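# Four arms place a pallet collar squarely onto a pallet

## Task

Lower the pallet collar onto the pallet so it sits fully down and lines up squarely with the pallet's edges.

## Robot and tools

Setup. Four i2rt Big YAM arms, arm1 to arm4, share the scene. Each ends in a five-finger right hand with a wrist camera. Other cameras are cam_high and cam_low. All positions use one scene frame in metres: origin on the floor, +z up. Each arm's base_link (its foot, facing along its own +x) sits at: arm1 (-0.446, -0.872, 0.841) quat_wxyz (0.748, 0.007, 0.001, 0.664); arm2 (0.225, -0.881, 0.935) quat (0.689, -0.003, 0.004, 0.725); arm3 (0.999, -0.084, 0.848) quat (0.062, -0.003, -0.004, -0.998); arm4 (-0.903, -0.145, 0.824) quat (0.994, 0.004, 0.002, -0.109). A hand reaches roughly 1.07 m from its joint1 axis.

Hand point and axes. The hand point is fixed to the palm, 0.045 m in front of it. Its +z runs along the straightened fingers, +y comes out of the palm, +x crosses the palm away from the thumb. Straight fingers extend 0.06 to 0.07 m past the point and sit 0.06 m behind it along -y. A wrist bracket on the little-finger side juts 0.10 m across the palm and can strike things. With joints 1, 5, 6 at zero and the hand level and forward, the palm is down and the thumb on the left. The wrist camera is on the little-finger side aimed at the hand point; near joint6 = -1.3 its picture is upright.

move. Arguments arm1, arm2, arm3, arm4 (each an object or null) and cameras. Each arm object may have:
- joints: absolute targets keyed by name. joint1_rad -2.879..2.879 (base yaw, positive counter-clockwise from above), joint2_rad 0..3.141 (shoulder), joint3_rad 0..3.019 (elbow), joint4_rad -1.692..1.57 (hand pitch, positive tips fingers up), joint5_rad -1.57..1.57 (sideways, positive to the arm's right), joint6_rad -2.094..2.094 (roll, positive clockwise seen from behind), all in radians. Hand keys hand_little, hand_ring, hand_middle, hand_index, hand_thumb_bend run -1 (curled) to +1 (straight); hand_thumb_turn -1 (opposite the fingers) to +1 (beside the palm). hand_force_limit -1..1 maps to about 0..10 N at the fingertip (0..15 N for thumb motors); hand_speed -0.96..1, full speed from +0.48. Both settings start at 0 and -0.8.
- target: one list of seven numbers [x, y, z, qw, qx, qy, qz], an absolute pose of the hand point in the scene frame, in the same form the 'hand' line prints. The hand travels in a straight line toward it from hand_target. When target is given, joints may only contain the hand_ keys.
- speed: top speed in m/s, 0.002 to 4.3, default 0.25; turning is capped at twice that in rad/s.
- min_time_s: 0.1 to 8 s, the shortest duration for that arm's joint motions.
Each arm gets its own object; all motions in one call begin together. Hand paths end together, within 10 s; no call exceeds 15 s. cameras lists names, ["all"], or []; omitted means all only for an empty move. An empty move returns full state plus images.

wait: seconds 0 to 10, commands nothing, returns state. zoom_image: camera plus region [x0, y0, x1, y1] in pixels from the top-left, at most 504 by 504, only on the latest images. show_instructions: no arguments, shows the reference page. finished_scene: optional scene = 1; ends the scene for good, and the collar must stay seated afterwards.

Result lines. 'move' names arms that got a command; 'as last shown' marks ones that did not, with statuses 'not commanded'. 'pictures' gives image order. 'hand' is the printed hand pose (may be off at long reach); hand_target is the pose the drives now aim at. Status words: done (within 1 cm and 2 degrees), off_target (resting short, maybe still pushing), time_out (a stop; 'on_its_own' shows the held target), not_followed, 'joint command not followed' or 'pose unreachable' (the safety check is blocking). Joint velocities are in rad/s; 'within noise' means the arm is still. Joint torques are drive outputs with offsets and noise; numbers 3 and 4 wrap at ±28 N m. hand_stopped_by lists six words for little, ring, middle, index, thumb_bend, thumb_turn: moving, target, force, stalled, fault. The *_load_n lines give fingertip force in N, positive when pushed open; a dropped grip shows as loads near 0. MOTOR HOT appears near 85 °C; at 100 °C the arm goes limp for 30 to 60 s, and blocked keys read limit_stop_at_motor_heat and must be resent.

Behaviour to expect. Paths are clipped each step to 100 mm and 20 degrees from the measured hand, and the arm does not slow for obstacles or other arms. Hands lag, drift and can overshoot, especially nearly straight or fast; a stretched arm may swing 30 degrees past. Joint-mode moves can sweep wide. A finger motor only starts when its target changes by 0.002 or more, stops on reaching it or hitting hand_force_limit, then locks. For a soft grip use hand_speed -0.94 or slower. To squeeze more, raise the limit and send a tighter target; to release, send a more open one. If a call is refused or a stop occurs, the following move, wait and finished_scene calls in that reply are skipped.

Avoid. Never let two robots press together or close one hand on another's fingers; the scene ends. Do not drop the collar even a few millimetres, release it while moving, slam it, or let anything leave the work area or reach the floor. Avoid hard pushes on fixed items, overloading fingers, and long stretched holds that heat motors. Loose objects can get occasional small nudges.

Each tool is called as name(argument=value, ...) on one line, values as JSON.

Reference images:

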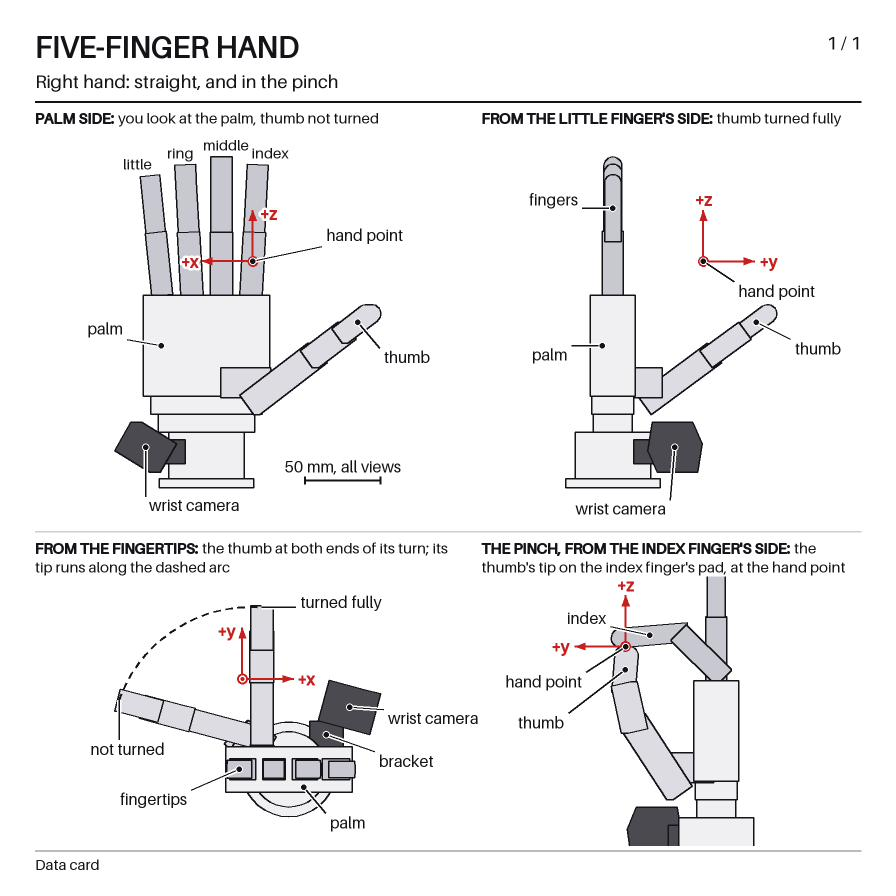

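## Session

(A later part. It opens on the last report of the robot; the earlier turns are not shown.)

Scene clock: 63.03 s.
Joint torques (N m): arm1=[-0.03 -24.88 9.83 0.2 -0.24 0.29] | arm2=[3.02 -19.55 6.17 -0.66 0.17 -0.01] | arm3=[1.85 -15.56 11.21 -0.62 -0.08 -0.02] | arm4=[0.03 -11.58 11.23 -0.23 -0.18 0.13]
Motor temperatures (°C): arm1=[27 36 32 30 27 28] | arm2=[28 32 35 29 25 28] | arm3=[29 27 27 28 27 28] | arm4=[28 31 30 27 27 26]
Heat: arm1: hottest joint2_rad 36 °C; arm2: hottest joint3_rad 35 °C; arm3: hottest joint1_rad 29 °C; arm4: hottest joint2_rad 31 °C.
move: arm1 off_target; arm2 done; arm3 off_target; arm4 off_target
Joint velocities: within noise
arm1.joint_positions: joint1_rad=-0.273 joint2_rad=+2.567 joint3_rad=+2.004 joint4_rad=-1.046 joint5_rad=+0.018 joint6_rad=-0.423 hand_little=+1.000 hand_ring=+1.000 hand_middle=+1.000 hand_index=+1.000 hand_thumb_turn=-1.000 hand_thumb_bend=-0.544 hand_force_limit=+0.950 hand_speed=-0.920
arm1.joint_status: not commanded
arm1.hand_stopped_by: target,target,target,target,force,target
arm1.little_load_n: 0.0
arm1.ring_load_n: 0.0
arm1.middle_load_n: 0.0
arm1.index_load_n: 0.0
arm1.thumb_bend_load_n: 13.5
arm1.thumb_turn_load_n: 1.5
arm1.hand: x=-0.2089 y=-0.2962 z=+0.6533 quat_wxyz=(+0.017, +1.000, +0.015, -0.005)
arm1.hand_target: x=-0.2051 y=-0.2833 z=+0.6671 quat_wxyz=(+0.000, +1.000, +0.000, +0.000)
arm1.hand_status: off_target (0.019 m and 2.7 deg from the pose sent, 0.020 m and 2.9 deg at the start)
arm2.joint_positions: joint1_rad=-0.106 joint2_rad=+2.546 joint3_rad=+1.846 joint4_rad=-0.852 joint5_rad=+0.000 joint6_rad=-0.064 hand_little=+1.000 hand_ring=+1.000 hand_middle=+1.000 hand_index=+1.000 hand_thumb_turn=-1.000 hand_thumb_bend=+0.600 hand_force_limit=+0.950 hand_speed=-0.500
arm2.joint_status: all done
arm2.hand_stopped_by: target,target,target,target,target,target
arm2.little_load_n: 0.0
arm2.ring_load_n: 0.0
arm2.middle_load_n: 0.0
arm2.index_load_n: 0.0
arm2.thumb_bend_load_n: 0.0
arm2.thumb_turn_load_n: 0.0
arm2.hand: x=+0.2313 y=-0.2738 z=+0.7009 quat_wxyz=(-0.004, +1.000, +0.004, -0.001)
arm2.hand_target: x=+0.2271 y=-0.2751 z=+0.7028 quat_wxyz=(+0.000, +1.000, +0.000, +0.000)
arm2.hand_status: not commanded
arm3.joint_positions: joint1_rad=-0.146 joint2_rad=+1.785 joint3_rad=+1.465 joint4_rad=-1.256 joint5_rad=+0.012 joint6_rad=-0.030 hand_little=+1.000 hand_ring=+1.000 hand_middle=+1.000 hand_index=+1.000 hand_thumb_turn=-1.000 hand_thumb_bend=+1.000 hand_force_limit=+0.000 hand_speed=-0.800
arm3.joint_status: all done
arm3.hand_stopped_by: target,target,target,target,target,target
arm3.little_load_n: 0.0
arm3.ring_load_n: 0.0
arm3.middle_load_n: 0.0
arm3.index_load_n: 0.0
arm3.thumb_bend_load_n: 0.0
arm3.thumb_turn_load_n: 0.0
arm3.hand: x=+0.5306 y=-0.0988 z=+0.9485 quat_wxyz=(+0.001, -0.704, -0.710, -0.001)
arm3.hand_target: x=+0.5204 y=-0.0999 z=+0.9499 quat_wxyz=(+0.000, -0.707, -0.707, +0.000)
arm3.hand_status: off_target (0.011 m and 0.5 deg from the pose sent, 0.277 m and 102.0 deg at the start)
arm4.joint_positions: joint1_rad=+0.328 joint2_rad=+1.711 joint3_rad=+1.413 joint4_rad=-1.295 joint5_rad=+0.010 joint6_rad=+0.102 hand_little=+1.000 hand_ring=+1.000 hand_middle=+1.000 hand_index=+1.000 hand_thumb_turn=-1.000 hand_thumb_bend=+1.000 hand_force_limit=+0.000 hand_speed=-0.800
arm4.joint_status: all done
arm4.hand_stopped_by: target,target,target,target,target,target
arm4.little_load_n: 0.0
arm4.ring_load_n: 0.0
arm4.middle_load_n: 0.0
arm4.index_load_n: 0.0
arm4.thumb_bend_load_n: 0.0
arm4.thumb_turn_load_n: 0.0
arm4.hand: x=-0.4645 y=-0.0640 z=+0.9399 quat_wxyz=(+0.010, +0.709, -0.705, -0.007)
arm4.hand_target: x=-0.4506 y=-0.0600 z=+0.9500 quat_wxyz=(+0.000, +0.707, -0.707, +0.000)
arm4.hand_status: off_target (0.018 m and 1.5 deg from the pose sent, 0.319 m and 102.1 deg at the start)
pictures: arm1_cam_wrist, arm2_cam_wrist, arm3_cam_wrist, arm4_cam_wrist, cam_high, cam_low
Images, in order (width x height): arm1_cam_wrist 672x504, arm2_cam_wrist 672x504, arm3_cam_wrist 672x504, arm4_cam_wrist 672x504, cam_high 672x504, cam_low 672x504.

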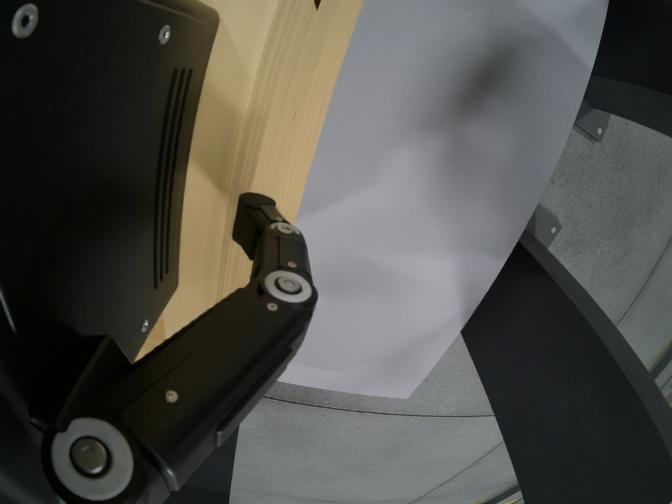

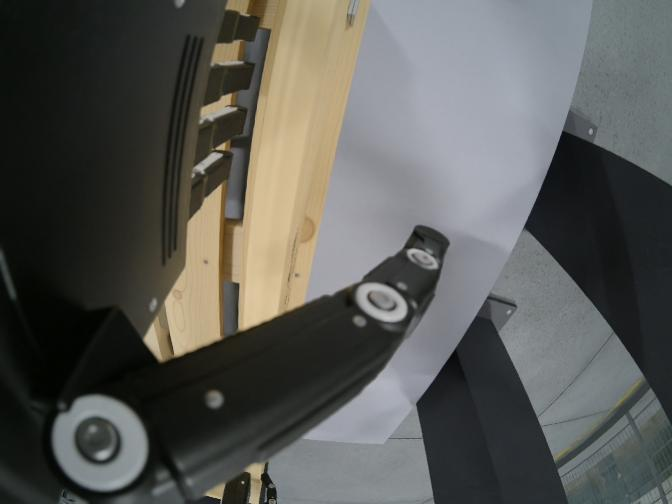

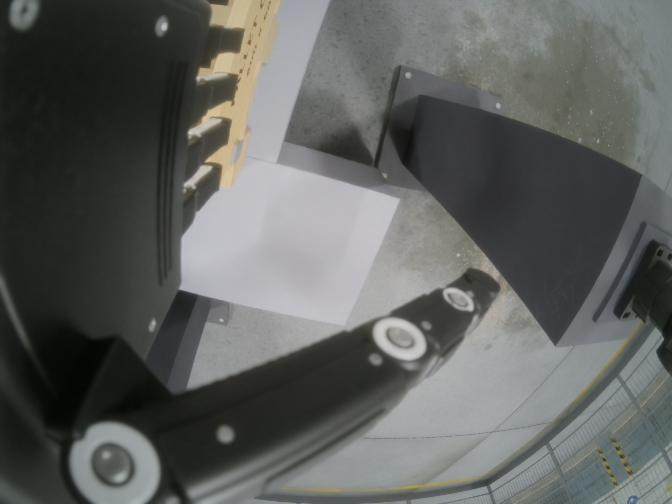

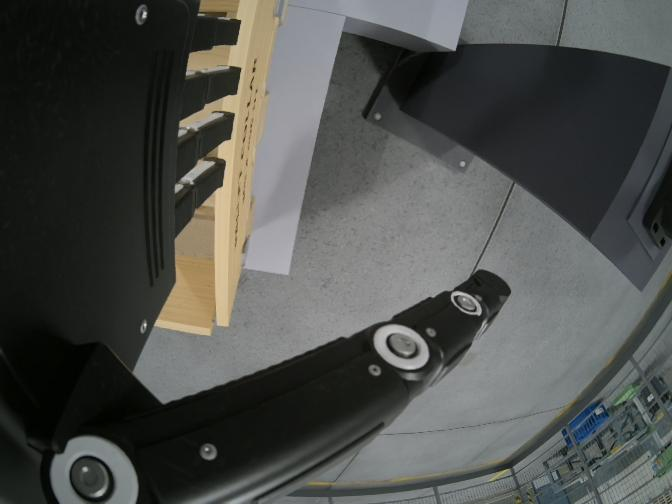

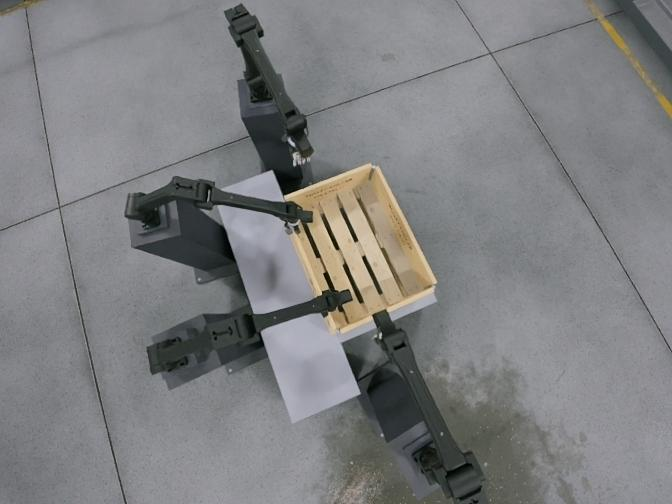

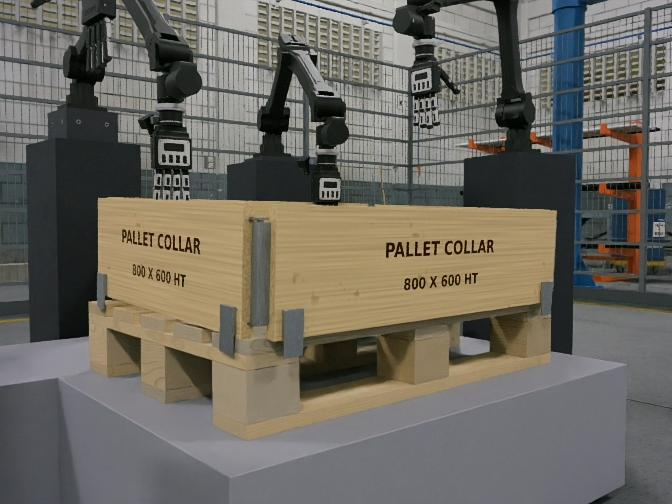

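move(arm2={"target": [0.225, -0.257, 0.652, 0, 1, 0, 0], "speed": 0.08}, arm3={"target": [0.415, -0.13, 0.79, 0, 0.7071, 0.7071, 0], "speed": 0.15}, arm4={"target": [-0.357, -0.09, 0.79, 0, 0.7071, -0.7071, 0], "speed": 0.15}, cameras=["arm3_cam_wrist", "arm4_cam_wrist", "cam_high", "cam_low"])

Scene clock: 65.37 s.
Joint torques (N m): arm1=[-0.91 -24.29 9.84 0.12 -0.23 0.3] | arm2=[3.55 -18.26 8.34 -0.44 0.14 0] | arm3=[2.61 -20.84 10.19 0.28 -0.14 -0.03] | arm4=[-0.73 -15.97 9.92 0.5 -0.17 -0.07]
Motor temperatures (°C): arm1=[27 36 32 30 27 28] | arm2=[28 32 35 29 25 28] | arm3=[29 27 28 28 27 28] | arm4=[28 31 30 27 27 26]
Heat: arm1: hottest joint2_rad 36 °C; arm2: hottest joint3_rad 35 °C; arm3: hottest joint1_rad 29 °C; arm4: hottest joint2_rad 31 °C.
move: arm2 off_target; arm3 off_target; arm4 off_target
Joint velocities: within noise
arm1: as last shown
arm1.thumb_bend_load_n: 14.0
arm1.thumb_turn_load_n: 1.0
arm2.joint_positions: joint1_rad=-0.106 joint2_rad=+2.667 joint3_rad=+1.950 joint4_rad=-0.852 joint5_rad=+0.000 joint6_rad=-0.059 hand_little=+1.000 hand_ring=+1.000 hand_middle=+1.000 hand_index=+1.000 hand_thumb_turn=-1.000 hand_thumb_bend=+0.600 hand_force_limit=+0.950 hand_speed=-0.500
arm2.joint_status: not commanded
arm2.hand_stopped_by: target,target,target,target,target,target
arm2.little_load_n: 0.0
arm2.ring_load_n: 0.0
arm2.middle_load_n: 0.0
arm2.index_load_n: 0.0
arm2.thumb_bend_load_n: 0.0
arm2.thumb_turn_load_n: 0.0
arm2.hand: x=+0.2314 y=-0.2665 z=+0.6534 quat_wxyz=(+0.004, +1.000, +0.002, -0.001)
arm2.hand_target: x=+0.2250 y=-0.2574 z=+0.6521 quat_wxyz=(+0.000, +1.000, +0.000, +0.000)
arm2.hand_status: off_target (0.012 m and 0.5 deg from the pose sent, 0.052 m and 0.7 deg at the start)
arm3.joint_positions: joint1_rad=-0.111 joint2_rad=+2.217 joint3_rad=+1.710 joint4_rad=-1.093 joint5_rad=+0.011 joint6_rad=+0.018 hand_little=+1.000 hand_ring=+1.000 hand_middle=+1.000 hand_index=+1.000 hand_thumb_turn=-1.000 hand_thumb_bend=+1.000 hand_force_limit=+0.000 hand_speed=-0.800
arm3.joint_status: not commanded
arm3.hand_stopped_by: target,target,target,target,target,target
arm3.little_load_n: 0.0
arm3.ring_load_n: 0.0
arm3.middle_load_n: 0.0
arm3.index_load_n: 0.0
arm3.thumb_bend_load_n: 0.0
arm3.thumb_turn_load_n: 0.0
arm3.hand: x=+0.4290 y=-0.1207 z=+0.7913 quat_wxyz=(-0.007, -0.709, -0.705, -0.010)
arm3.hand_target: x=+0.4155 y=-0.1300 z=+0.7903 quat_wxyz=(+0.000, -0.707, -0.707, +0.000)
arm3.hand_status: off_target (0.017 m and 1.4 deg from the pose sent, 0.199 m and 0.5 deg at the start)
arm4.joint_positions: joint1_rad=+0.268 joint2_rad=+2.100 joint3_rad=+1.552 joint4_rad=-1.066 joint5_rad=+0.010 joint6_rad=+0.053 hand_little=+1.000 hand_ring=+1.000 hand_middle=+1.000 hand_index=+1.000 hand_thumb_turn=-1.000 hand_thumb_bend=+1.000 hand_force_limit=+0.000 hand_speed=-0.800
arm4.joint_status: not commanded
arm4.hand_stopped_by: target,target,target,target,target,target
arm4.little_load_n: 0.0
arm4.ring_load_n: 0.0
arm4.middle_load_n: 0.0
arm4.index_load_n: 0.0
arm4.thumb_bend_load_n: 0.0
arm4.thumb_turn_load_n: 0.0
arm4.hand: x=-0.3778 y=-0.0879 z=+0.7810 quat_wxyz=(+0.018, +0.705, -0.708, -0.015)
arm4.hand_target: x=-0.3576 y=-0.0902 z=+0.7907 quat_wxyz=(+0.000, +0.707, -0.707, +0.000)
arm4.hand_status: off_target (0.023 m and 2.7 deg from the pose sent, 0.186 m and 1.5 deg at the start)
Images, in order (width x height): arm3_cam_wrist 672x504, arm4_cam_wrist 672x504, cam_high 672x504, cam_low 672x504.

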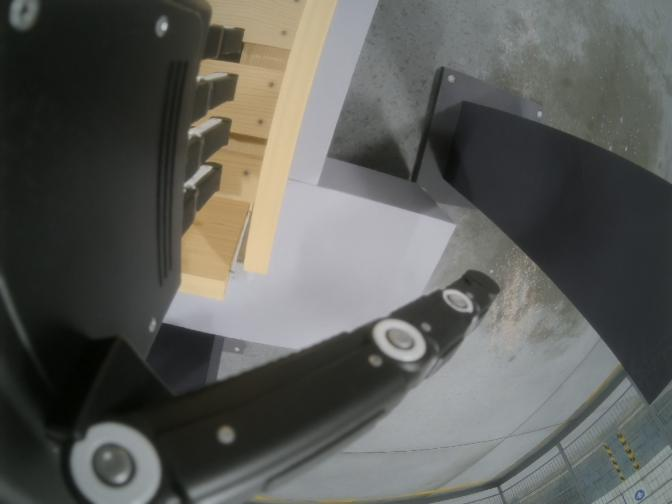

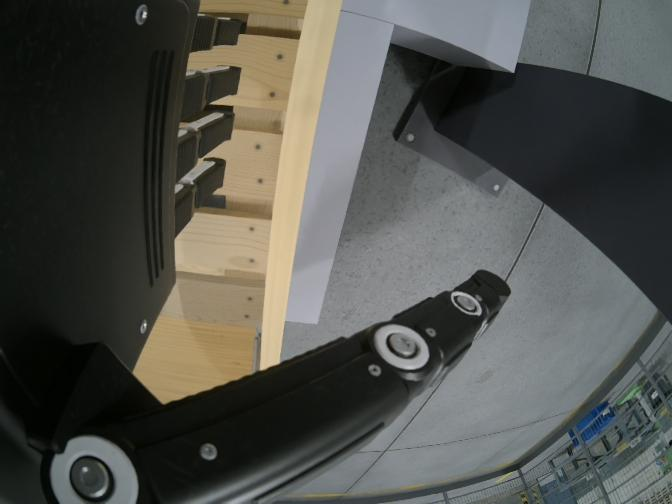

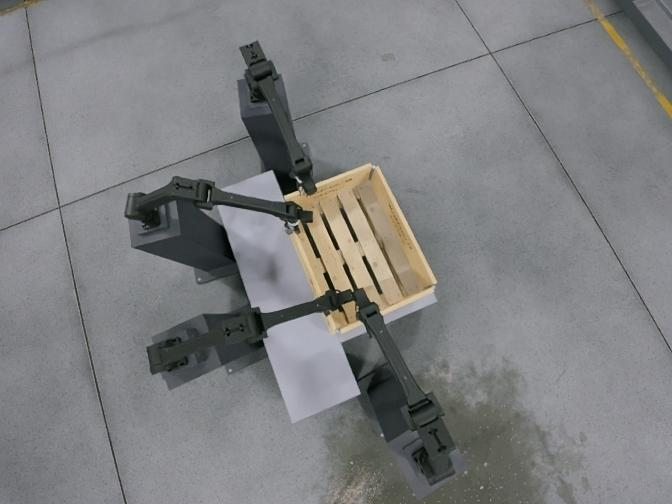

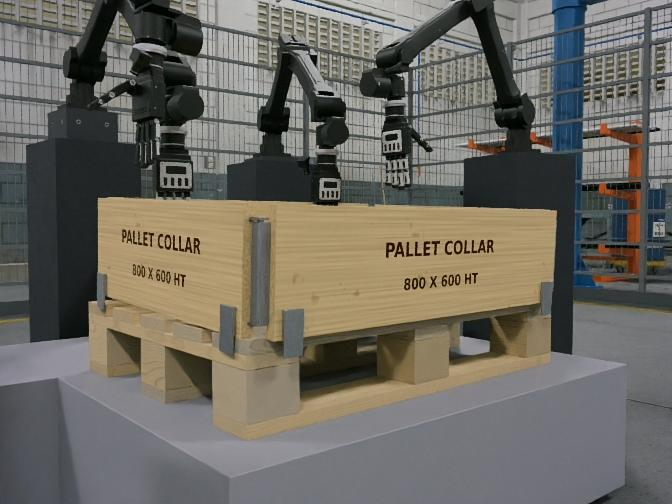

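zoom_image(camera="arm3_cam_wrist", region=[180, 0, 420, 320])

zoom_image(camera="arm4_cam_wrist", region=[180, 0, 420, 360])

Scaled by 1.575 from the camera's image (finer frame: 960x720).

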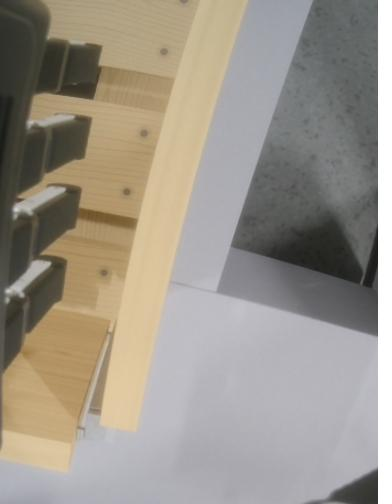

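Scaled by 1.400 from the camera's image (finer frame: 960x720).

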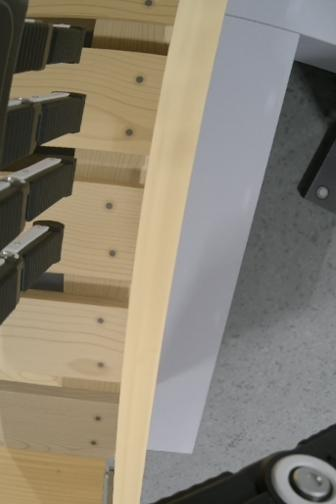

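move(arm3={"target": [0.386, -0.13, 0.72, 0, 0.7071, 0.7071, 0], "speed": 0.1}, arm4={"target": [-0.348, -0.09, 0.73, 0, 0.7071, -0.7071, 0], "speed": 0.1}, cameras=["arm3_cam_wrist", "arm4_cam_wrist"])

Scene clock: 67.50 s.
Joint torques (N m): arm1=[-0.85 -25.11 9.94 0.27 -0.25 0.28] | arm2=[3.78 -18.61 8.35 -0.51 0.15 -0.01] | arm3=[1.73 -22.65 7.54 0.1 0 -0.11] | arm4=[-0.85 -16.09 9.36 0.62 -0.16 -0.08]
Motor temperatures (°C): arm1=[27 36 32 30 27 28] | arm2=[28 32 35 29 25 28] | arm3=[29 28 28 28 27 28] | arm4=[28 31 31 27 27 26]
Heat: arm1: hottest joint2_rad 36 °C; arm2: hottest joint3_rad 35 °C; arm3: hottest joint1_rad 29 °C; arm4: hottest joint2_rad 31 °C.
move: arm3 not_followed; arm4 off_target
Joint velocities: within noise
arm1: as last shown
arm1.little_load_n: 0.5
arm1.thumb_turn_load_n: 1.5
arm2.joint_positions: joint1_rad=-0.106 joint2_rad=+2.667 joint3_rad=+1.950 joint4_rad=-0.852 joint5_rad=+0.000 joint6_rad=-0.059 hand_little=+1.000 hand_ring=+1.000 hand_middle=+1.000 hand_index=+1.000 hand_thumb_turn=-1.000 hand_thumb_bend=+0.600 hand_force_limit=+0.950 hand_speed=-0.500
arm2.joint_status: not commanded
arm2.hand_stopped_by: target,target,target,target,target,target
arm2.little_load_n: 0.0
arm2.ring_load_n: 0.0
arm2.middle_load_n: 0.0
arm2.index_load_n: 0.0
arm2.thumb_bend_load_n: 0.0
arm2.thumb_turn_load_n: 0.0
arm2.hand: x=+0.2314 y=-0.2665 z=+0.6534 quat_wxyz=(+0.004, +1.000, +0.002, -0.001)
arm2.hand_target: x=+0.2250 y=-0.2574 z=+0.6521 quat_wxyz=(+0.000, +1.000, +0.000, +0.000)
arm2.hand_status: not commanded
arm3.joint_positions: joint1_rad=-0.111 joint2_rad=+2.270 joint3_rad=+1.752 joint4_rad=-1.062 joint5_rad=+0.011 joint6_rad=+0.018 hand_little=+1.000 hand_ring=+1.000 hand_middle=+1.000 hand_index=+1.000 hand_thumb_turn=-1.000 hand_thumb_bend=+1.000 hand_force_limit=+0.000 hand_speed=-0.800
arm3.joint_status: not commanded
arm3.hand_stopped_by: target,target,target,target,target,target
arm3.little_load_n: 0.0
arm3.ring_load_n: 0.0
arm3.middle_load_n: 0.0
arm3.index_load_n: 0.0
arm3.thumb_bend_load_n: 0.0
arm3.thumb_turn_load_n: 0.0
arm3.hand: x=+0.4121 y=-0.1211 z=+0.7710 quat_wxyz=(+0.000, -0.709, -0.705, -0.002)
arm3.hand_target: x=+0.4121 y=-0.1211 z=+0.7710 quat_wxyz=(+0.000, -0.709, -0.705, -0.002)
arm3.hand_status: not_followed (0.058 m and 0.4 deg from the pose sent, 0.084 m and 1.4 deg at the start)
arm4.joint_positions: joint1_rad=+0.268 joint2_rad=+2.201 joint3_rad=+1.560 joint4_rad=-0.969 joint5_rad=+0.010 joint6_rad=+0.051 hand_little=+1.000 hand_ring=+1.000 hand_middle=+1.000 hand_index=+1.000 hand_thumb_turn=-1.000 hand_thumb_bend=+1.000 hand_force_limit=+0.000 hand_speed=-0.800
arm4.joint_status: not commanded
arm4.hand_stopped_by: target,target,target,target,target,target
arm4.little_load_n: 0.0
arm4.ring_load_n: 0.0
arm4.middle_load_n: 0.0
arm4.index_load_n: 0.0
arm4.thumb_bend_load_n: 0.0
arm4.thumb_turn_load_n: 0.0
arm4.hand: x=-0.3686 y=-0.0870 z=+0.7250 quat_wxyz=(+0.016, +0.706, -0.708, -0.014)
arm4.hand_target: x=-0.3485 y=-0.0902 z=+0.7305 quat_wxyz=(+0.000, +0.707, -0.707, +0.000)
arm4.hand_status: off_target (0.021 m and 2.4 deg from the pose sent, 0.059 m and 2.7 deg at the start)
pose unreachable (arm3 arm): on one or more control steps of this call this arm could not follow its commanded pose, so it was not sent that pose on those steps. On the call's last step it was still not sent that pose. It may still have moved: this result reports where it is.
cause: moving toward the commanded pose would bring a part of the arm too close to another arm (the arm2 arm, at the place that arm is still heading or pushing toward).
Images, in order (width x height): arm3_cam_wrist 672x504, arm4_cam_wrist 672x504.

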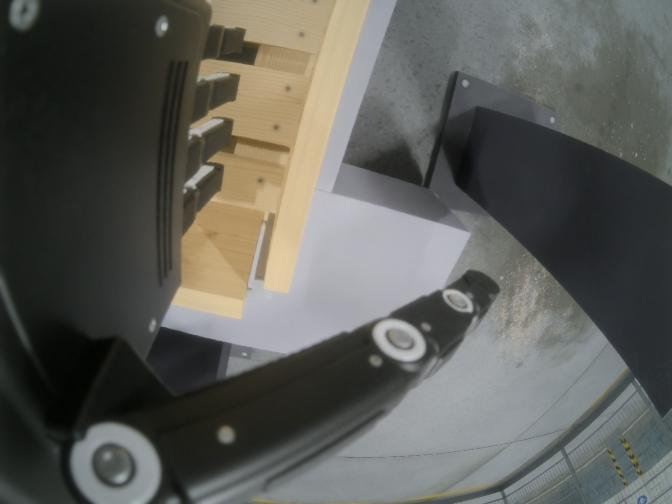

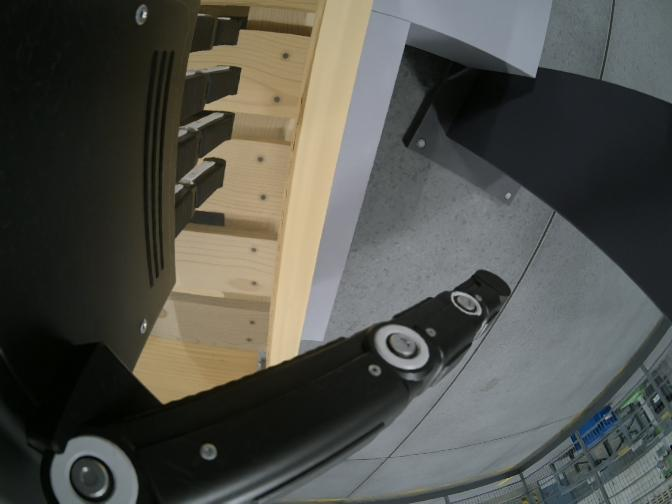

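move(arm2={"target": [0.188, -0.257, 0.652, 0, 1, 0, 0], "speed": 0.1}, arm4={"target": [-0.348, -0.09, 0.665, 0, 0.7071, -0.7071, 0], "speed": 0.1}, cameras=[])

move(arm3={"target": [0.386, -0.085, 0.72, 0, 0.7071, 0.7071, 0], "speed": 0.1}, cameras=["arm2_cam_wrist", "arm3_cam_wrist", "arm4_cam_wrist"])

Scene clock: 68.90 s.
Joint torques (N m): arm1=[-0.26 -24.47 9.77 0.38 -0.23 0.29] | arm2=[2.73 -18.96 8.14 -0.39 0.17 0.01] | arm3=[1.2 -22.83 7.65 -0.09 0.01 -0.11] | arm4=[-0.91 -16.73 8.42 0.59 -0.16 -0.07]
Motor temperatures (°C): arm1=[27 36 32 30 27 28] | arm2=[28 32 35 29 25 28] | arm3=[29 28 28 28 27 28] | arm4=[28 31 31 27 27 26]
Heat: arm1: hottest joint2_rad 36 °C; arm2: hottest joint3_rad 35 °C; arm3: hottest joint1_rad 29 °C; arm4: hottest joint2_rad 31 °C.
move: arm2 done; arm4 off_target
Joint velocities: within noise
arm1, arm3: as last shown
arm1.little_load_n: 0.0
arm2.joint_positions: joint1_rad=-0.046 joint2_rad=+2.667 joint3_rad=+1.950 joint4_rad=-0.852 joint5_rad=+0.000 joint6_rad=-0.006 hand_little=+1.000 hand_ring=+1.000 hand_middle=+1.000 hand_index=+1.000 hand_thumb_turn=-1.000 hand_thumb_bend=+0.600 hand_force_limit=+0.950 hand_speed=-0.500
arm2.joint_status: not commanded
arm2.hand_stopped_by: target,target,target,target,target,target
arm2.little_load_n: 0.5
arm2.ring_load_n: 0.0
arm2.middle_load_n: 0.0
arm2.index_load_n: 0.0
arm2.thumb_bend_load_n: 0.0
arm2.thumb_turn_load_n: 0.0
arm2.hand: x=+0.1912 y=-0.2657 z=+0.6534 quat_wxyz=(+0.004, +1.000, +0.005, -0.001)
arm2.hand_target: x=+0.1881 y=-0.2573 z=+0.6521 quat_wxyz=(+0.000, +1.000, +0.000, +0.000)
arm2.hand_status: done (0.009 m and 0.8 deg from the pose sent, 0.044 m and 0.5 deg at the start)
arm3.thumb_turn_load_n: -0.5
arm4.joint_positions: joint1_rad=+0.268 joint2_rad=+2.311 joint3_rad=+1.560 joint4_rad=-0.857 joint5_rad=+0.010 joint6_rad=+0.051 hand_little=+1.000 hand_ring=+1.000 hand_middle=+1.000 hand_index=+1.000 hand_thumb_turn=-1.000 hand_thumb_bend=+1.000 hand_force_limit=+0.000 hand_speed=-0.800
arm4.joint_status: not commanded
arm4.hand_stopped_by: target,target,target,target,target,target
arm4.little_load_n: 0.0
arm4.ring_load_n: 0.0
arm4.middle_load_n: 0.0
arm4.index_load_n: 0.0
arm4.thumb_bend_load_n: 0.0
arm4.thumb_turn_load_n: 0.0
arm4.hand: x=-0.3677 y=-0.0865 z=+0.6603 quat_wxyz=(+0.015, +0.706, -0.708, -0.013)
arm4.hand_target: x=-0.3483 y=-0.0902 z=+0.6656 quat_wxyz=(+0.000, +0.707, -0.707, +0.000)
arm4.hand_status: off_target (0.021 m and 2.3 deg from the pose sent, 0.063 m and 2.4 deg at the start)

Scene clock: 70.40 s.
Joint torques (N m): arm1=[-1.08 -25.11 9.85 0.32 -0.22 0.27] | arm2=[2.96 -18.9 8.13 -0.49 0.19 0] | arm3=[1.14 -21.83 9.81 0.13 -0.09 -0.16] | arm4=[-0.91 -16.67 8.42 0.59 -0.16 -0.08]
Motor temperatures (°C): arm1=[27 36 32 30 27 28] | arm2=[28 32 35 29 25 28] | arm3=[29 28 28 28 27 28] | arm4=[28 31 31 27 27 26]
Heat: arm1: hottest joint2_rad 36 °C; arm2: hottest joint3_rad 35 °C; arm3: hottest joint1_rad 29 °C; arm4: hottest joint2_rad 31 °C.
move: arm3 off_target
Joint velocities: within noise
arm1, arm2, arm4: as last shown
arm2.little_load_n: 0.0
arm3.joint_positions: joint1_rad=-0.159 joint2_rad=+2.382 joint3_rad=+1.827 joint4_rad=-1.040 joint5_rad=+0.011 joint6_rad=-0.033 hand_little=+1.000 hand_ring=+1.000 hand_middle=+1.000 hand_index=+1.000 hand_thumb_turn=-1.000 hand_thumb_bend=+1.000 hand_force_limit=+0.000 hand_speed=-0.800
arm3.joint_status: not commanded
arm3.hand_stopped_by: target,target,target,target,target,target
arm3.little_load_n: 0.0
arm3.ring_load_n: 0.0
arm3.middle_load_n: 0.0
arm3.index_load_n: 0.0
arm3.thumb_bend_load_n: 0.0
arm3.thumb_turn_load_n: 0.0
arm3.hand: x=+0.3979 y=-0.0899 z=+0.7254 quat_wxyz=(-0.006, -0.708, -0.707, -0.007)
arm3.hand_target: x=+0.3864 y=-0.0849 z=+0.7202 quat_wxyz=(+0.000, -0.707, -0.707, +0.000)
arm3.hand_status: off_target (0.014 m and 1.1 deg from the pose sent, 0.068 m and 0.4 deg at the start)
arm4.middle_load_n: 0.5
Images, in order (width x height): arm2_cam_wrist 672x504, arm3_cam_wrist 672x504, arm4_cam_wrist 672x504.

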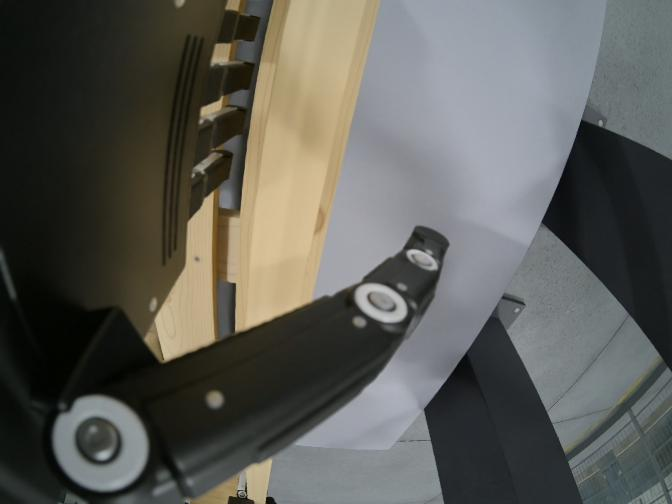

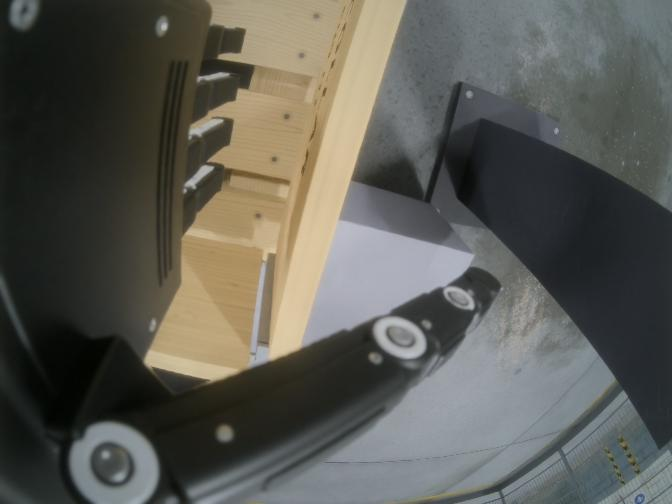

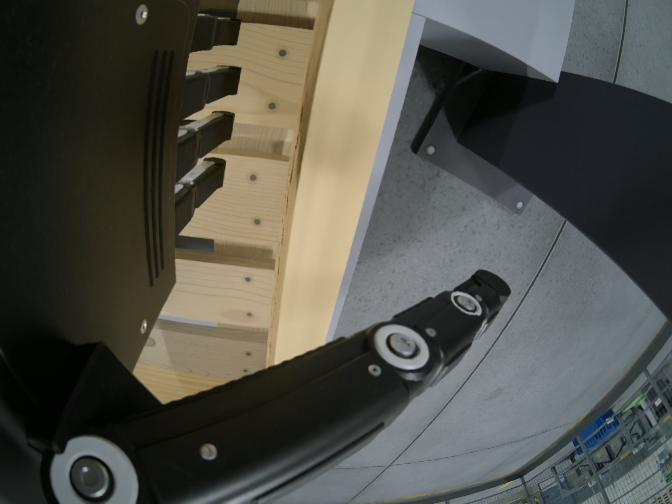

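move(arm3={"target": [0.388, -0.085, 0.648, 0, 0.7071, 0.7071, 0], "speed": 0.1, "joints": {"hand_thumb_bend": 0.5}}, arm4={"target": [-0.362, -0.09, 0.652, 0, 0.7071, -0.7071, 0], "speed": 0.1, "joints": {"hand_thumb_bend": 0.5}}, cameras=["arm3_cam_wrist", "arm4_cam_wrist"])

Scene clock: 72.80 s.
Joint torques (N m): arm1=[-0.85 -24.94 9.96 0.1 -0.25 0.25] | arm2=[2.96 -18.73 8.13 -0.36 0.17 0.01] | arm3=[1.08 -21.66 9.32 0.57 -0.09 -0.1] | arm4=[-0.85 -16.79 5.97 0.68 -0.17 -0.07]
Motor temperatures (°C): arm1=[27 37 32 30 27 28] | arm2=[28 32 35 29 25 28] | arm3=[29 28 28 28 27 28] | arm4=[28 31 31 27 27 26]
Heat: arm1: hottest joint2_rad 37 °C; arm2: hottest joint3_rad 35 °C; arm3: hottest joint1_rad 29 °C; arm4: hottest joint2_rad 31 °C.
move: arm3 off_target; arm4 done
Joint velocities: within noise
arm1, arm2: as last shown
arm1.thumb_bend_load_n: 13.5
arm1.thumb_turn_load_n: 1.0
arm3.joint_positions: joint1_rad=-0.159 joint2_rad=+2.496 joint3_rad=+1.833 joint4_rad=-0.937 joint5_rad=+0.011 joint6_rad=-0.035 hand_little=+1.000 hand_ring=+1.000 hand_middle=+1.000 hand_index=+1.000 hand_thumb_turn=-1.000 hand_thumb_bend=+0.500 hand_force_limit=+0.000 hand_speed=-0.800
arm3.joint_status: all done
arm3.hand_stopped_by: target,target,target,target,target,target
arm3.little_load_n: 0.0
arm3.ring_load_n: 0.0
arm3.middle_load_n: 0.0
arm3.index_load_n: 0.0
arm3.thumb_bend_load_n: 0.0
arm3.thumb_turn_load_n: 0.0
arm3.hand: x=+0.4006 y=-0.0905 z=+0.6538 quat_wxyz=(-0.008, -0.707, -0.707, -0.009)
arm3.hand_target: x=+0.3884 y=-0.0849 z=+0.6484 quat_wxyz=(+0.000, -0.707, -0.707, +0.000)
arm3.hand_status: off_target (0.015 m and 1.4 deg from the pose sent, 0.078 m and 1.1 deg at the start)
arm4.joint_positions: joint1_rad=+0.268 joint2_rad=+2.311 joint3_rad=+1.539 joint4_rad=-0.807 joint5_rad=+0.010 joint6_rad=+0.051 hand_little=+1.000 hand_ring=+1.000 hand_middle=+1.000 hand_index=+1.000 hand_thumb_turn=-1.000 hand_thumb_bend=+0.500 hand_force_limit=+0.000 hand_speed=-0.800
arm4.joint_status: all done
arm4.hand_stopped_by: target,target,target,target,target,target
arm4.little_load_n: 0.0
arm4.ring_load_n: 0.0
arm4.middle_load_n: 0.0
arm4.index_load_n: 0.0
arm4.thumb_bend_load_n: 0.0
arm4.thumb_turn_load_n: 0.0
arm4.hand: x=-0.3652 y=-0.0863 z=+0.6528 quat_wxyz=(+0.005, +0.706, -0.708, -0.003)
arm4.hand_target: x=-0.3621 y=-0.0901 z=+0.6521 quat_wxyz=(+0.000, +0.707, -0.707, +0.000)
arm4.hand_status: done (0.005 m and 0.6 deg from the pose sent, 0.011 m and 2.3 deg at the start)
Images, in order (width x height): arm3_cam_wrist 672x504, arm4_cam_wrist 672x504.

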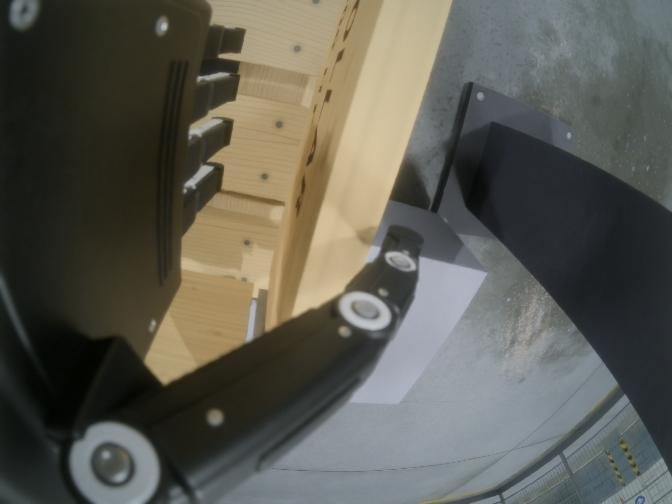

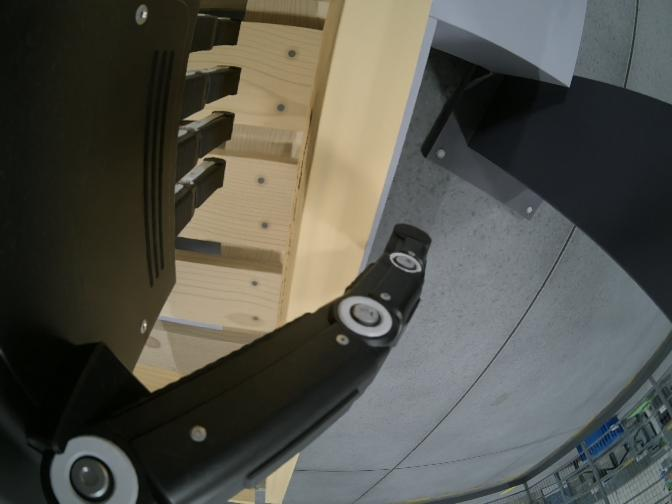

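move(arm3={"target": [0.414, -0.085, 0.638, 0, 0.7071, 0.7071, 0], "speed": 0.06, "joints": {"hand_thumb_bend": 0.15}}, arm4={"target": [-0.393, -0.09, 0.643, 0, 0.7071, -0.7071, 0], "speed": 0.06, "joints": {"hand_thumb_bend": 0.15}}, arm2={"target": [0.188, -0.270, 0.650, 0, 1, 0, 0], "speed": 0.06, "joints": {"hand_thumb_bend": 0.15, "hand_speed": -0.8}}, cameras=["arm2_cam_wrist", "arm3_cam_wrist", "arm4_cam_wrist"])

Scene clock: 75.07 s.
Joint torques (N m): arm1=[-0.26 -24.12 9.84 0.18 -0.27 0.24] | arm2=[3.02 -20.66 5.7 0.23 0.17 0.01] | arm3=[1.03 -23.47 6.42 0.32 -0.06 -0.14] | arm4=[-0.67 -17.03 5.14 0.58 -0.17 -0.04]
Motor temperatures (°C): arm1=[27 37 33 30 27 28] | arm2=[28 32 35 29 25 28] | arm3=[29 28 28 28 27 28] | arm4=[28 31 31 27 27 26]
Heat: arm1: hottest joint2_rad 37 °C; arm2: hottest joint3_rad 35 °C; arm3: hottest joint1_rad 29 °C; arm4: hottest joint2_rad 31 °C.
move: arm2 done; arm3 done; arm4 done
Joint velocities: within noise
arm1: as last shown
arm1.thumb_bend_load_n: 14.0
arm1.hand_target: x=-0.2052 y=-0.2833 z=+0.6671 quat_wxyz=(+0.000, +1.000, +0.000, +0.000)
arm2.joint_positions: joint1_rad=-0.046 joint2_rad=+2.667 joint3_rad=+1.917 joint4_rad=-0.836 joint5_rad=+0.000 joint6_rad=-0.005 hand_little=+1.000 hand_ring=+1.000 hand_middle=+1.000 hand_index=+1.000 hand_thumb_turn=-1.000 hand_thumb_bend=+0.150 hand_force_limit=+0.950 hand_speed=-0.800
arm2.joint_status: all done
arm2.hand_stopped_by: target,target,target,target,target,target
arm2.little_load_n: 0.0
arm2.ring_load_n: 0.0
arm2.middle_load_n: 0.0
arm2.index_load_n: 0.0
arm2.thumb_bend_load_n: 0.0
arm2.thumb_turn_load_n: 0.0
arm2.hand: x=+0.1912 y=-0.2784 z=+0.6453 quat_wxyz=(+0.012, +1.000, +0.005, -0.001)
arm2.hand_target: x=+0.1881 y=-0.2701 z=+0.6501 quat_wxyz=(+0.000, +1.000, +0.000, +0.000)
arm2.hand_status: done (0.010 m and 1.5 deg from the pose sent, 0.006 m and 0.7 deg at the start)
arm3.joint_positions: joint1_rad=-0.159 joint2_rad=+2.475 joint3_rad=+1.751 joint4_rad=-0.858 joint5_rad=+0.010 joint6_rad=-0.037 hand_little=+1.000 hand_ring=+1.000 hand_middle=+1.000 hand_index=+1.000 hand_thumb_turn=-1.000 hand_thumb_bend=+0.150 hand_force_limit=+0.000 hand_speed=-0.800
arm3.joint_status: all done
arm3.hand_stopped_by: target,target,target,target,target,target
arm3.little_load_n: 0.0
arm3.ring_load_n: 0.0
arm3.middle_load_n: 0.0
arm3.index_load_n: 0.0
arm3.thumb_bend_load_n: 0.5
arm3.thumb_turn_load_n: 0.0
arm3.hand: x=+0.4146 y=-0.0910 z=+0.6416 quat_wxyz=(-0.002, -0.706, -0.708, -0.003)
arm3.hand_target: x=+0.4140 y=-0.0850 z=+0.6382 quat_wxyz=(+0.000, -0.707, -0.707, +0.000)
arm3.hand_status: done (0.007 m and 0.4 deg from the pose sent, 0.021 m and 1.4 deg at the start)
arm4.joint_positions: joint1_rad=+0.268 joint2_rad=+2.286 joint3_rad=+1.427 joint4_rad=-0.726 joint5_rad=+0.010 joint6_rad=+0.050 hand_little=+1.000 hand_ring=+1.000 hand_middle=+1.000 hand_index=+1.000 hand_thumb_turn=-1.000 hand_thumb_bend=+0.150 hand_force_limit=+0.000 hand_speed=-0.800
arm4.joint_status: all done
arm4.hand_stopped_by: target,target,target,target,target,target
arm4.little_load_n: 0.0
arm4.ring_load_n: 0.0
arm4.middle_load_n: 0.0
arm4.index_load_n: 0.0
arm4.thumb_bend_load_n: 0.0
arm4.thumb_turn_load_n: 0.0
arm4.hand: x=-0.3974 y=-0.0878 z=+0.6379 quat_wxyz=(+0.007, +0.707, -0.708, -0.005)
arm4.hand_target: x=-0.3930 y=-0.0900 z=+0.6431 quat_wxyz=(+0.000, +0.707, -0.707, +0.000)
arm4.hand_status: done (0.007 m and 1.0 deg from the pose sent, 0.030 m and 0.6 deg at the start)
Images, in order (width x height): arm2_cam_wrist 672x504, arm3_cam_wrist 672x504, arm4_cam_wrist 672x504.

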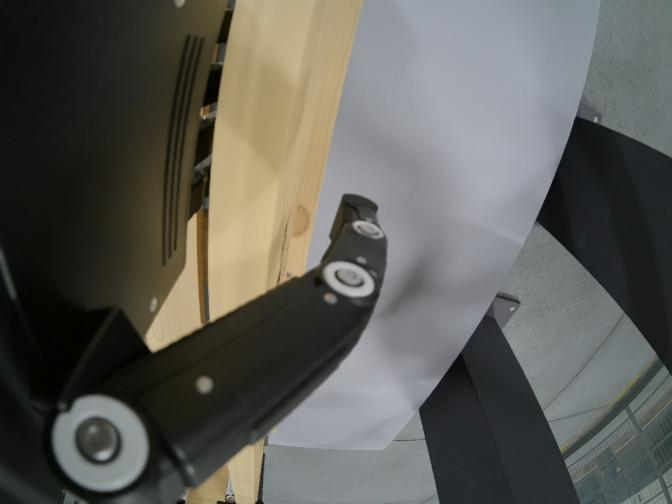

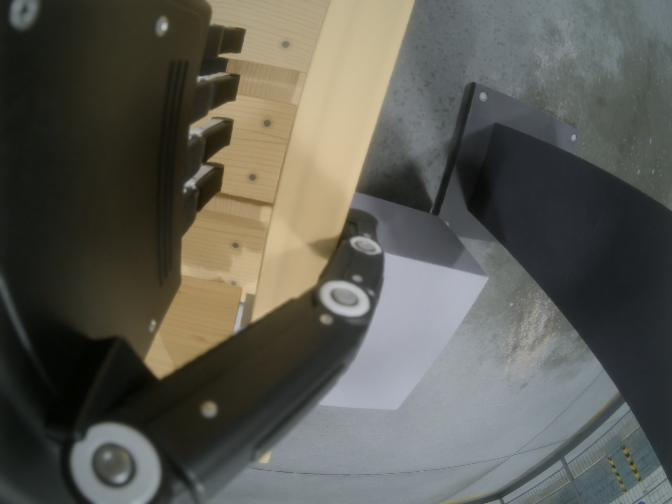

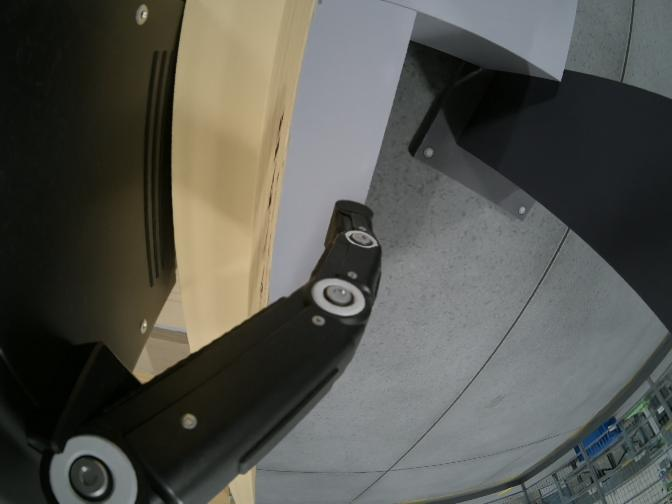

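move(arm2={"joints": {"hand_thumb_bend": -0.85, "hand_speed": -0.92, "hand_force_limit": 0.95}}, arm3={"target": [0.428, -0.085, 0.638, 0, 0.7071, 0.7071, 0], "speed": 0.06, "joints": {"hand_thumb_bend": -0.85, "hand_speed": -0.92, "hand_force_limit": 0.95}}, arm4={"joints": {"hand_thumb_bend": -0.85, "hand_speed": -0.92, "hand_force_limit": 0.95}}, cameras=["arm1_cam_wrist", "arm2_cam_wrist", "arm3_cam_wrist", "arm4_cam_wrist", "cam_low"])

Scene clock: 81.27 s.
Joint torques (N m): arm1=[-0.32 -24.64 9.85 0.08 -0.21 0.25] | arm2=[3.02 -20.07 6.6 0.31 0.1 0.15] | arm3=[0.91 -22.3 7.08 0.65 -0.06 -0.18] | arm4=[-0.62 -17.03 5.33 0.57 -0.17 0.38]
Motor temperatures (°C): arm1=[27 37 33 30 27 28] | arm2=[28 32 35 29 25 28] | arm3=[29 29 28 28 27 28] | arm4=[28 31 31 27 27 26]
Heat: arm1: hottest joint2_rad 37 °C; arm2: hottest joint3_rad 35 °C; arm3: hottest joint1_rad 29 °C; arm4: hottest joint2_rad 31 °C.
move: arm2 off_target; arm3 off_target; arm4 off_target
Joint velocities: within noise
arm1: as last shown
arm1.joint_positions: joint1_rad=-0.273 joint2_rad=+2.567 joint3_rad=+2.004 joint4_rad=-1.044 joint5_rad=+0.017 joint6_rad=-0.423 hand_little=+1.000 hand_ring=+1.000 hand_middle=+1.000 hand_index=+1.000 hand_thumb_turn=-1.000 hand_thumb_bend=-0.544 hand_force_limit=+0.950 hand_speed=-0.920
arm1.hand: x=-0.2088 y=-0.2954 z=+0.6531 quat_wxyz=(+0.016, +1.000, +0.015, -0.005)
arm1.hand_target: x=-0.2051 y=-0.2833 z=+0.6671 quat_wxyz=(+0.000, +1.000, +0.000, +0.000)
arm2.joint_positions: joint1_rad=-0.046 joint2_rad=+2.667 joint3_rad=+1.905 joint4_rad=-0.836 joint5_rad=+0.002 joint6_rad=-0.023 hand_little=+1.000 hand_ring=+1.000 hand_middle=+1.000 hand_index=+1.000 hand_thumb_turn=-1.000 hand_thumb_bend=-0.501 hand_force_limit=+0.950 hand_speed=-0.920
arm2.joint_status: hand_thumb_bend off_target (ended at -0.501, target -0.850); the others done
arm2.hand_stopped_by: target,target,target,target,force,target
arm2.little_load_n: 0.0
arm2.ring_load_n: 0.0
arm2.middle_load_n: 0.0
arm2.index_load_n: 0.0
arm2.thumb_bend_load_n: 14.0
arm2.thumb_turn_load_n: 1.5
arm2.hand: x=+0.1928 y=-0.2858 z=+0.6425 quat_wxyz=(+0.018, +1.000, +0.014, +0.000)
arm2.hand_target: x=+0.1881 y=-0.2700 z=+0.6501 quat_wxyz=(+0.000, +1.000, +0.000, +0.000)
arm2.hand_status: not commanded
arm3.joint_positions: joint1_rad=-0.159 joint2_rad=+2.453 joint3_rad=+1.676 joint4_rad=-0.826 joint5_rad=+0.010 joint6_rad=-0.041 hand_little=+1.000 hand_ring=+1.000 hand_middle=+1.000 hand_index=+1.000 hand_thumb_turn=-1.000 hand_thumb_bend=-0.385 hand_force_limit=+0.950 hand_speed=-0.920
arm3.joint_status: hand_thumb_bend off_target (ended at -0.385, target -0.850); the others done
arm3.hand_stopped_by: target,target,target,target,force,target
arm3.little_load_n: 0.0
arm3.ring_load_n: 0.0
arm3.middle_load_n: 0.0
arm3.index_load_n: 0.0
arm3.thumb_bend_load_n: 14.5
arm3.thumb_turn_load_n: 1.5
arm3.hand: x=+0.4380 y=-0.0916 z=+0.6355 quat_wxyz=(-0.009, -0.705, -0.710, -0.010)
arm3.hand_target: x=+0.4282 y=-0.0849 z=+0.6381 quat_wxyz=(+0.000, -0.707, -0.707, +0.000)
arm3.hand_status: off_target (0.012 m and 1.6 deg from the pose sent, 0.015 m and 0.4 deg at the start)
arm4.joint_positions: joint1_rad=+0.268 joint2_rad=+2.286 joint3_rad=+1.424 joint4_rad=-0.726 joint5_rad=+0.010 joint6_rad=+0.011 hand_little=+1.000 hand_ring=+1.000 hand_middle=+1.000 hand_index=+1.000 hand_thumb_turn=-1.000 hand_thumb_bend=-0.426 hand_force_limit=+0.950 hand_speed=-0.920
arm4.joint_status: hand_thumb_bend off_target (ended at -0.426, target -0.850); the others done
arm4.hand_stopped_by: target,target,target,target,force,target
arm4.little_load_n: 0.0
arm4.ring_load_n: 0.0
arm4.middle_load_n: 0.0
arm4.index_load_n: 0.0
arm4.thumb_bend_load_n: 14.0
arm4.thumb_turn_load_n: 1.5
arm4.hand: x=-0.4002 y=-0.0903 z=+0.6374 quat_wxyz=(+0.008, +0.720, -0.694, -0.007)
arm4.hand_target: x=-0.3930 y=-0.0900 z=+0.6429 quat_wxyz=(+0.000, +0.707, -0.707, +0.000)
arm4.hand_status: not commanded
Images, in order (width x height): arm1_cam_wrist 672x504, arm2_cam_wrist 672x504, arm3_cam_wrist 672x504, arm4_cam_wrist 672x504, cam_low 672x504.

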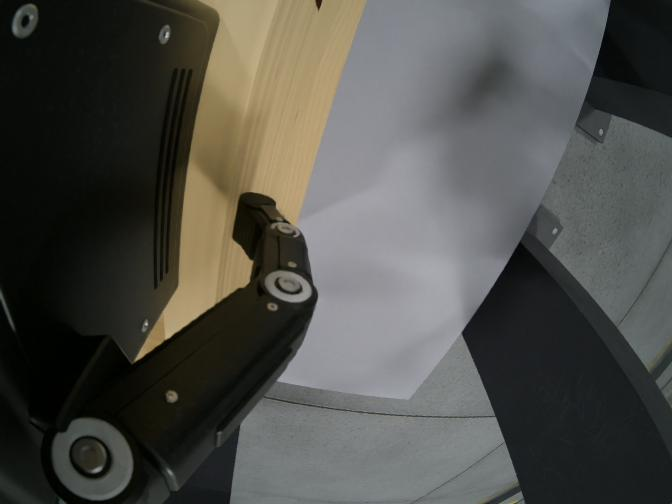

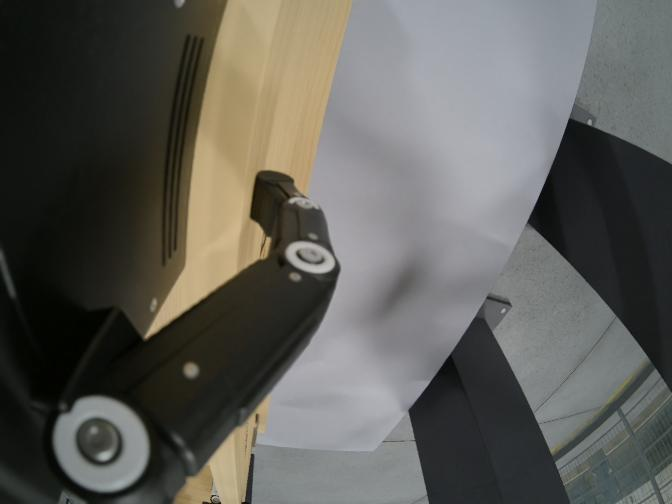

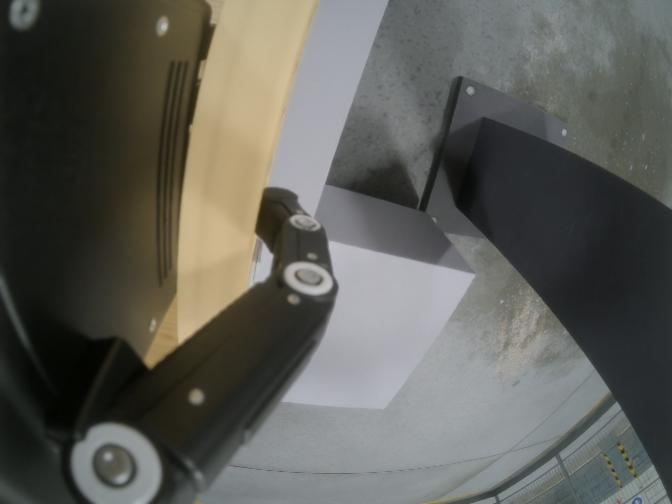

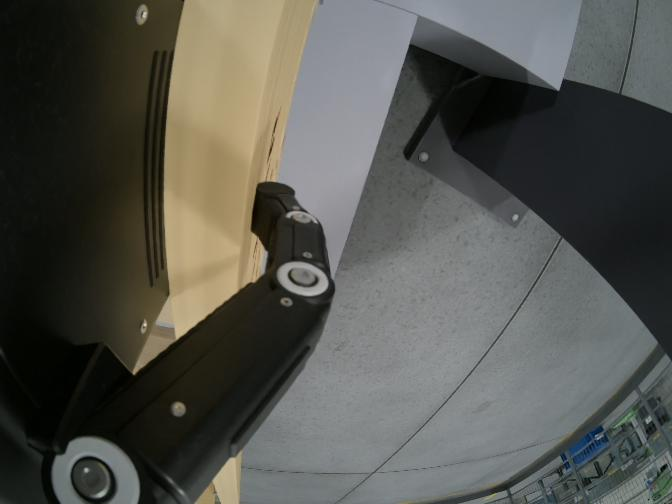

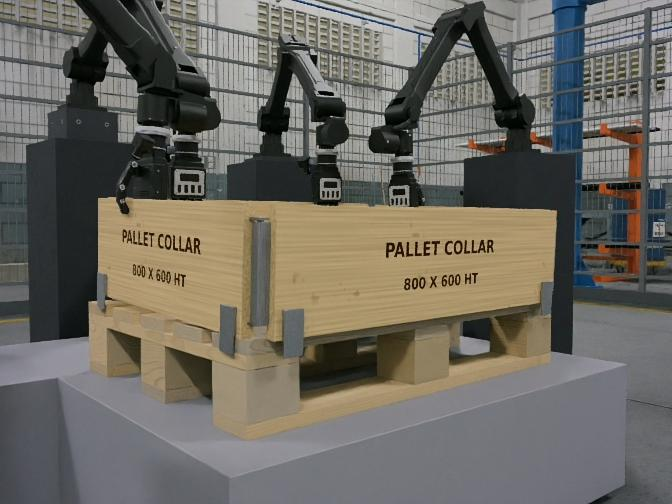

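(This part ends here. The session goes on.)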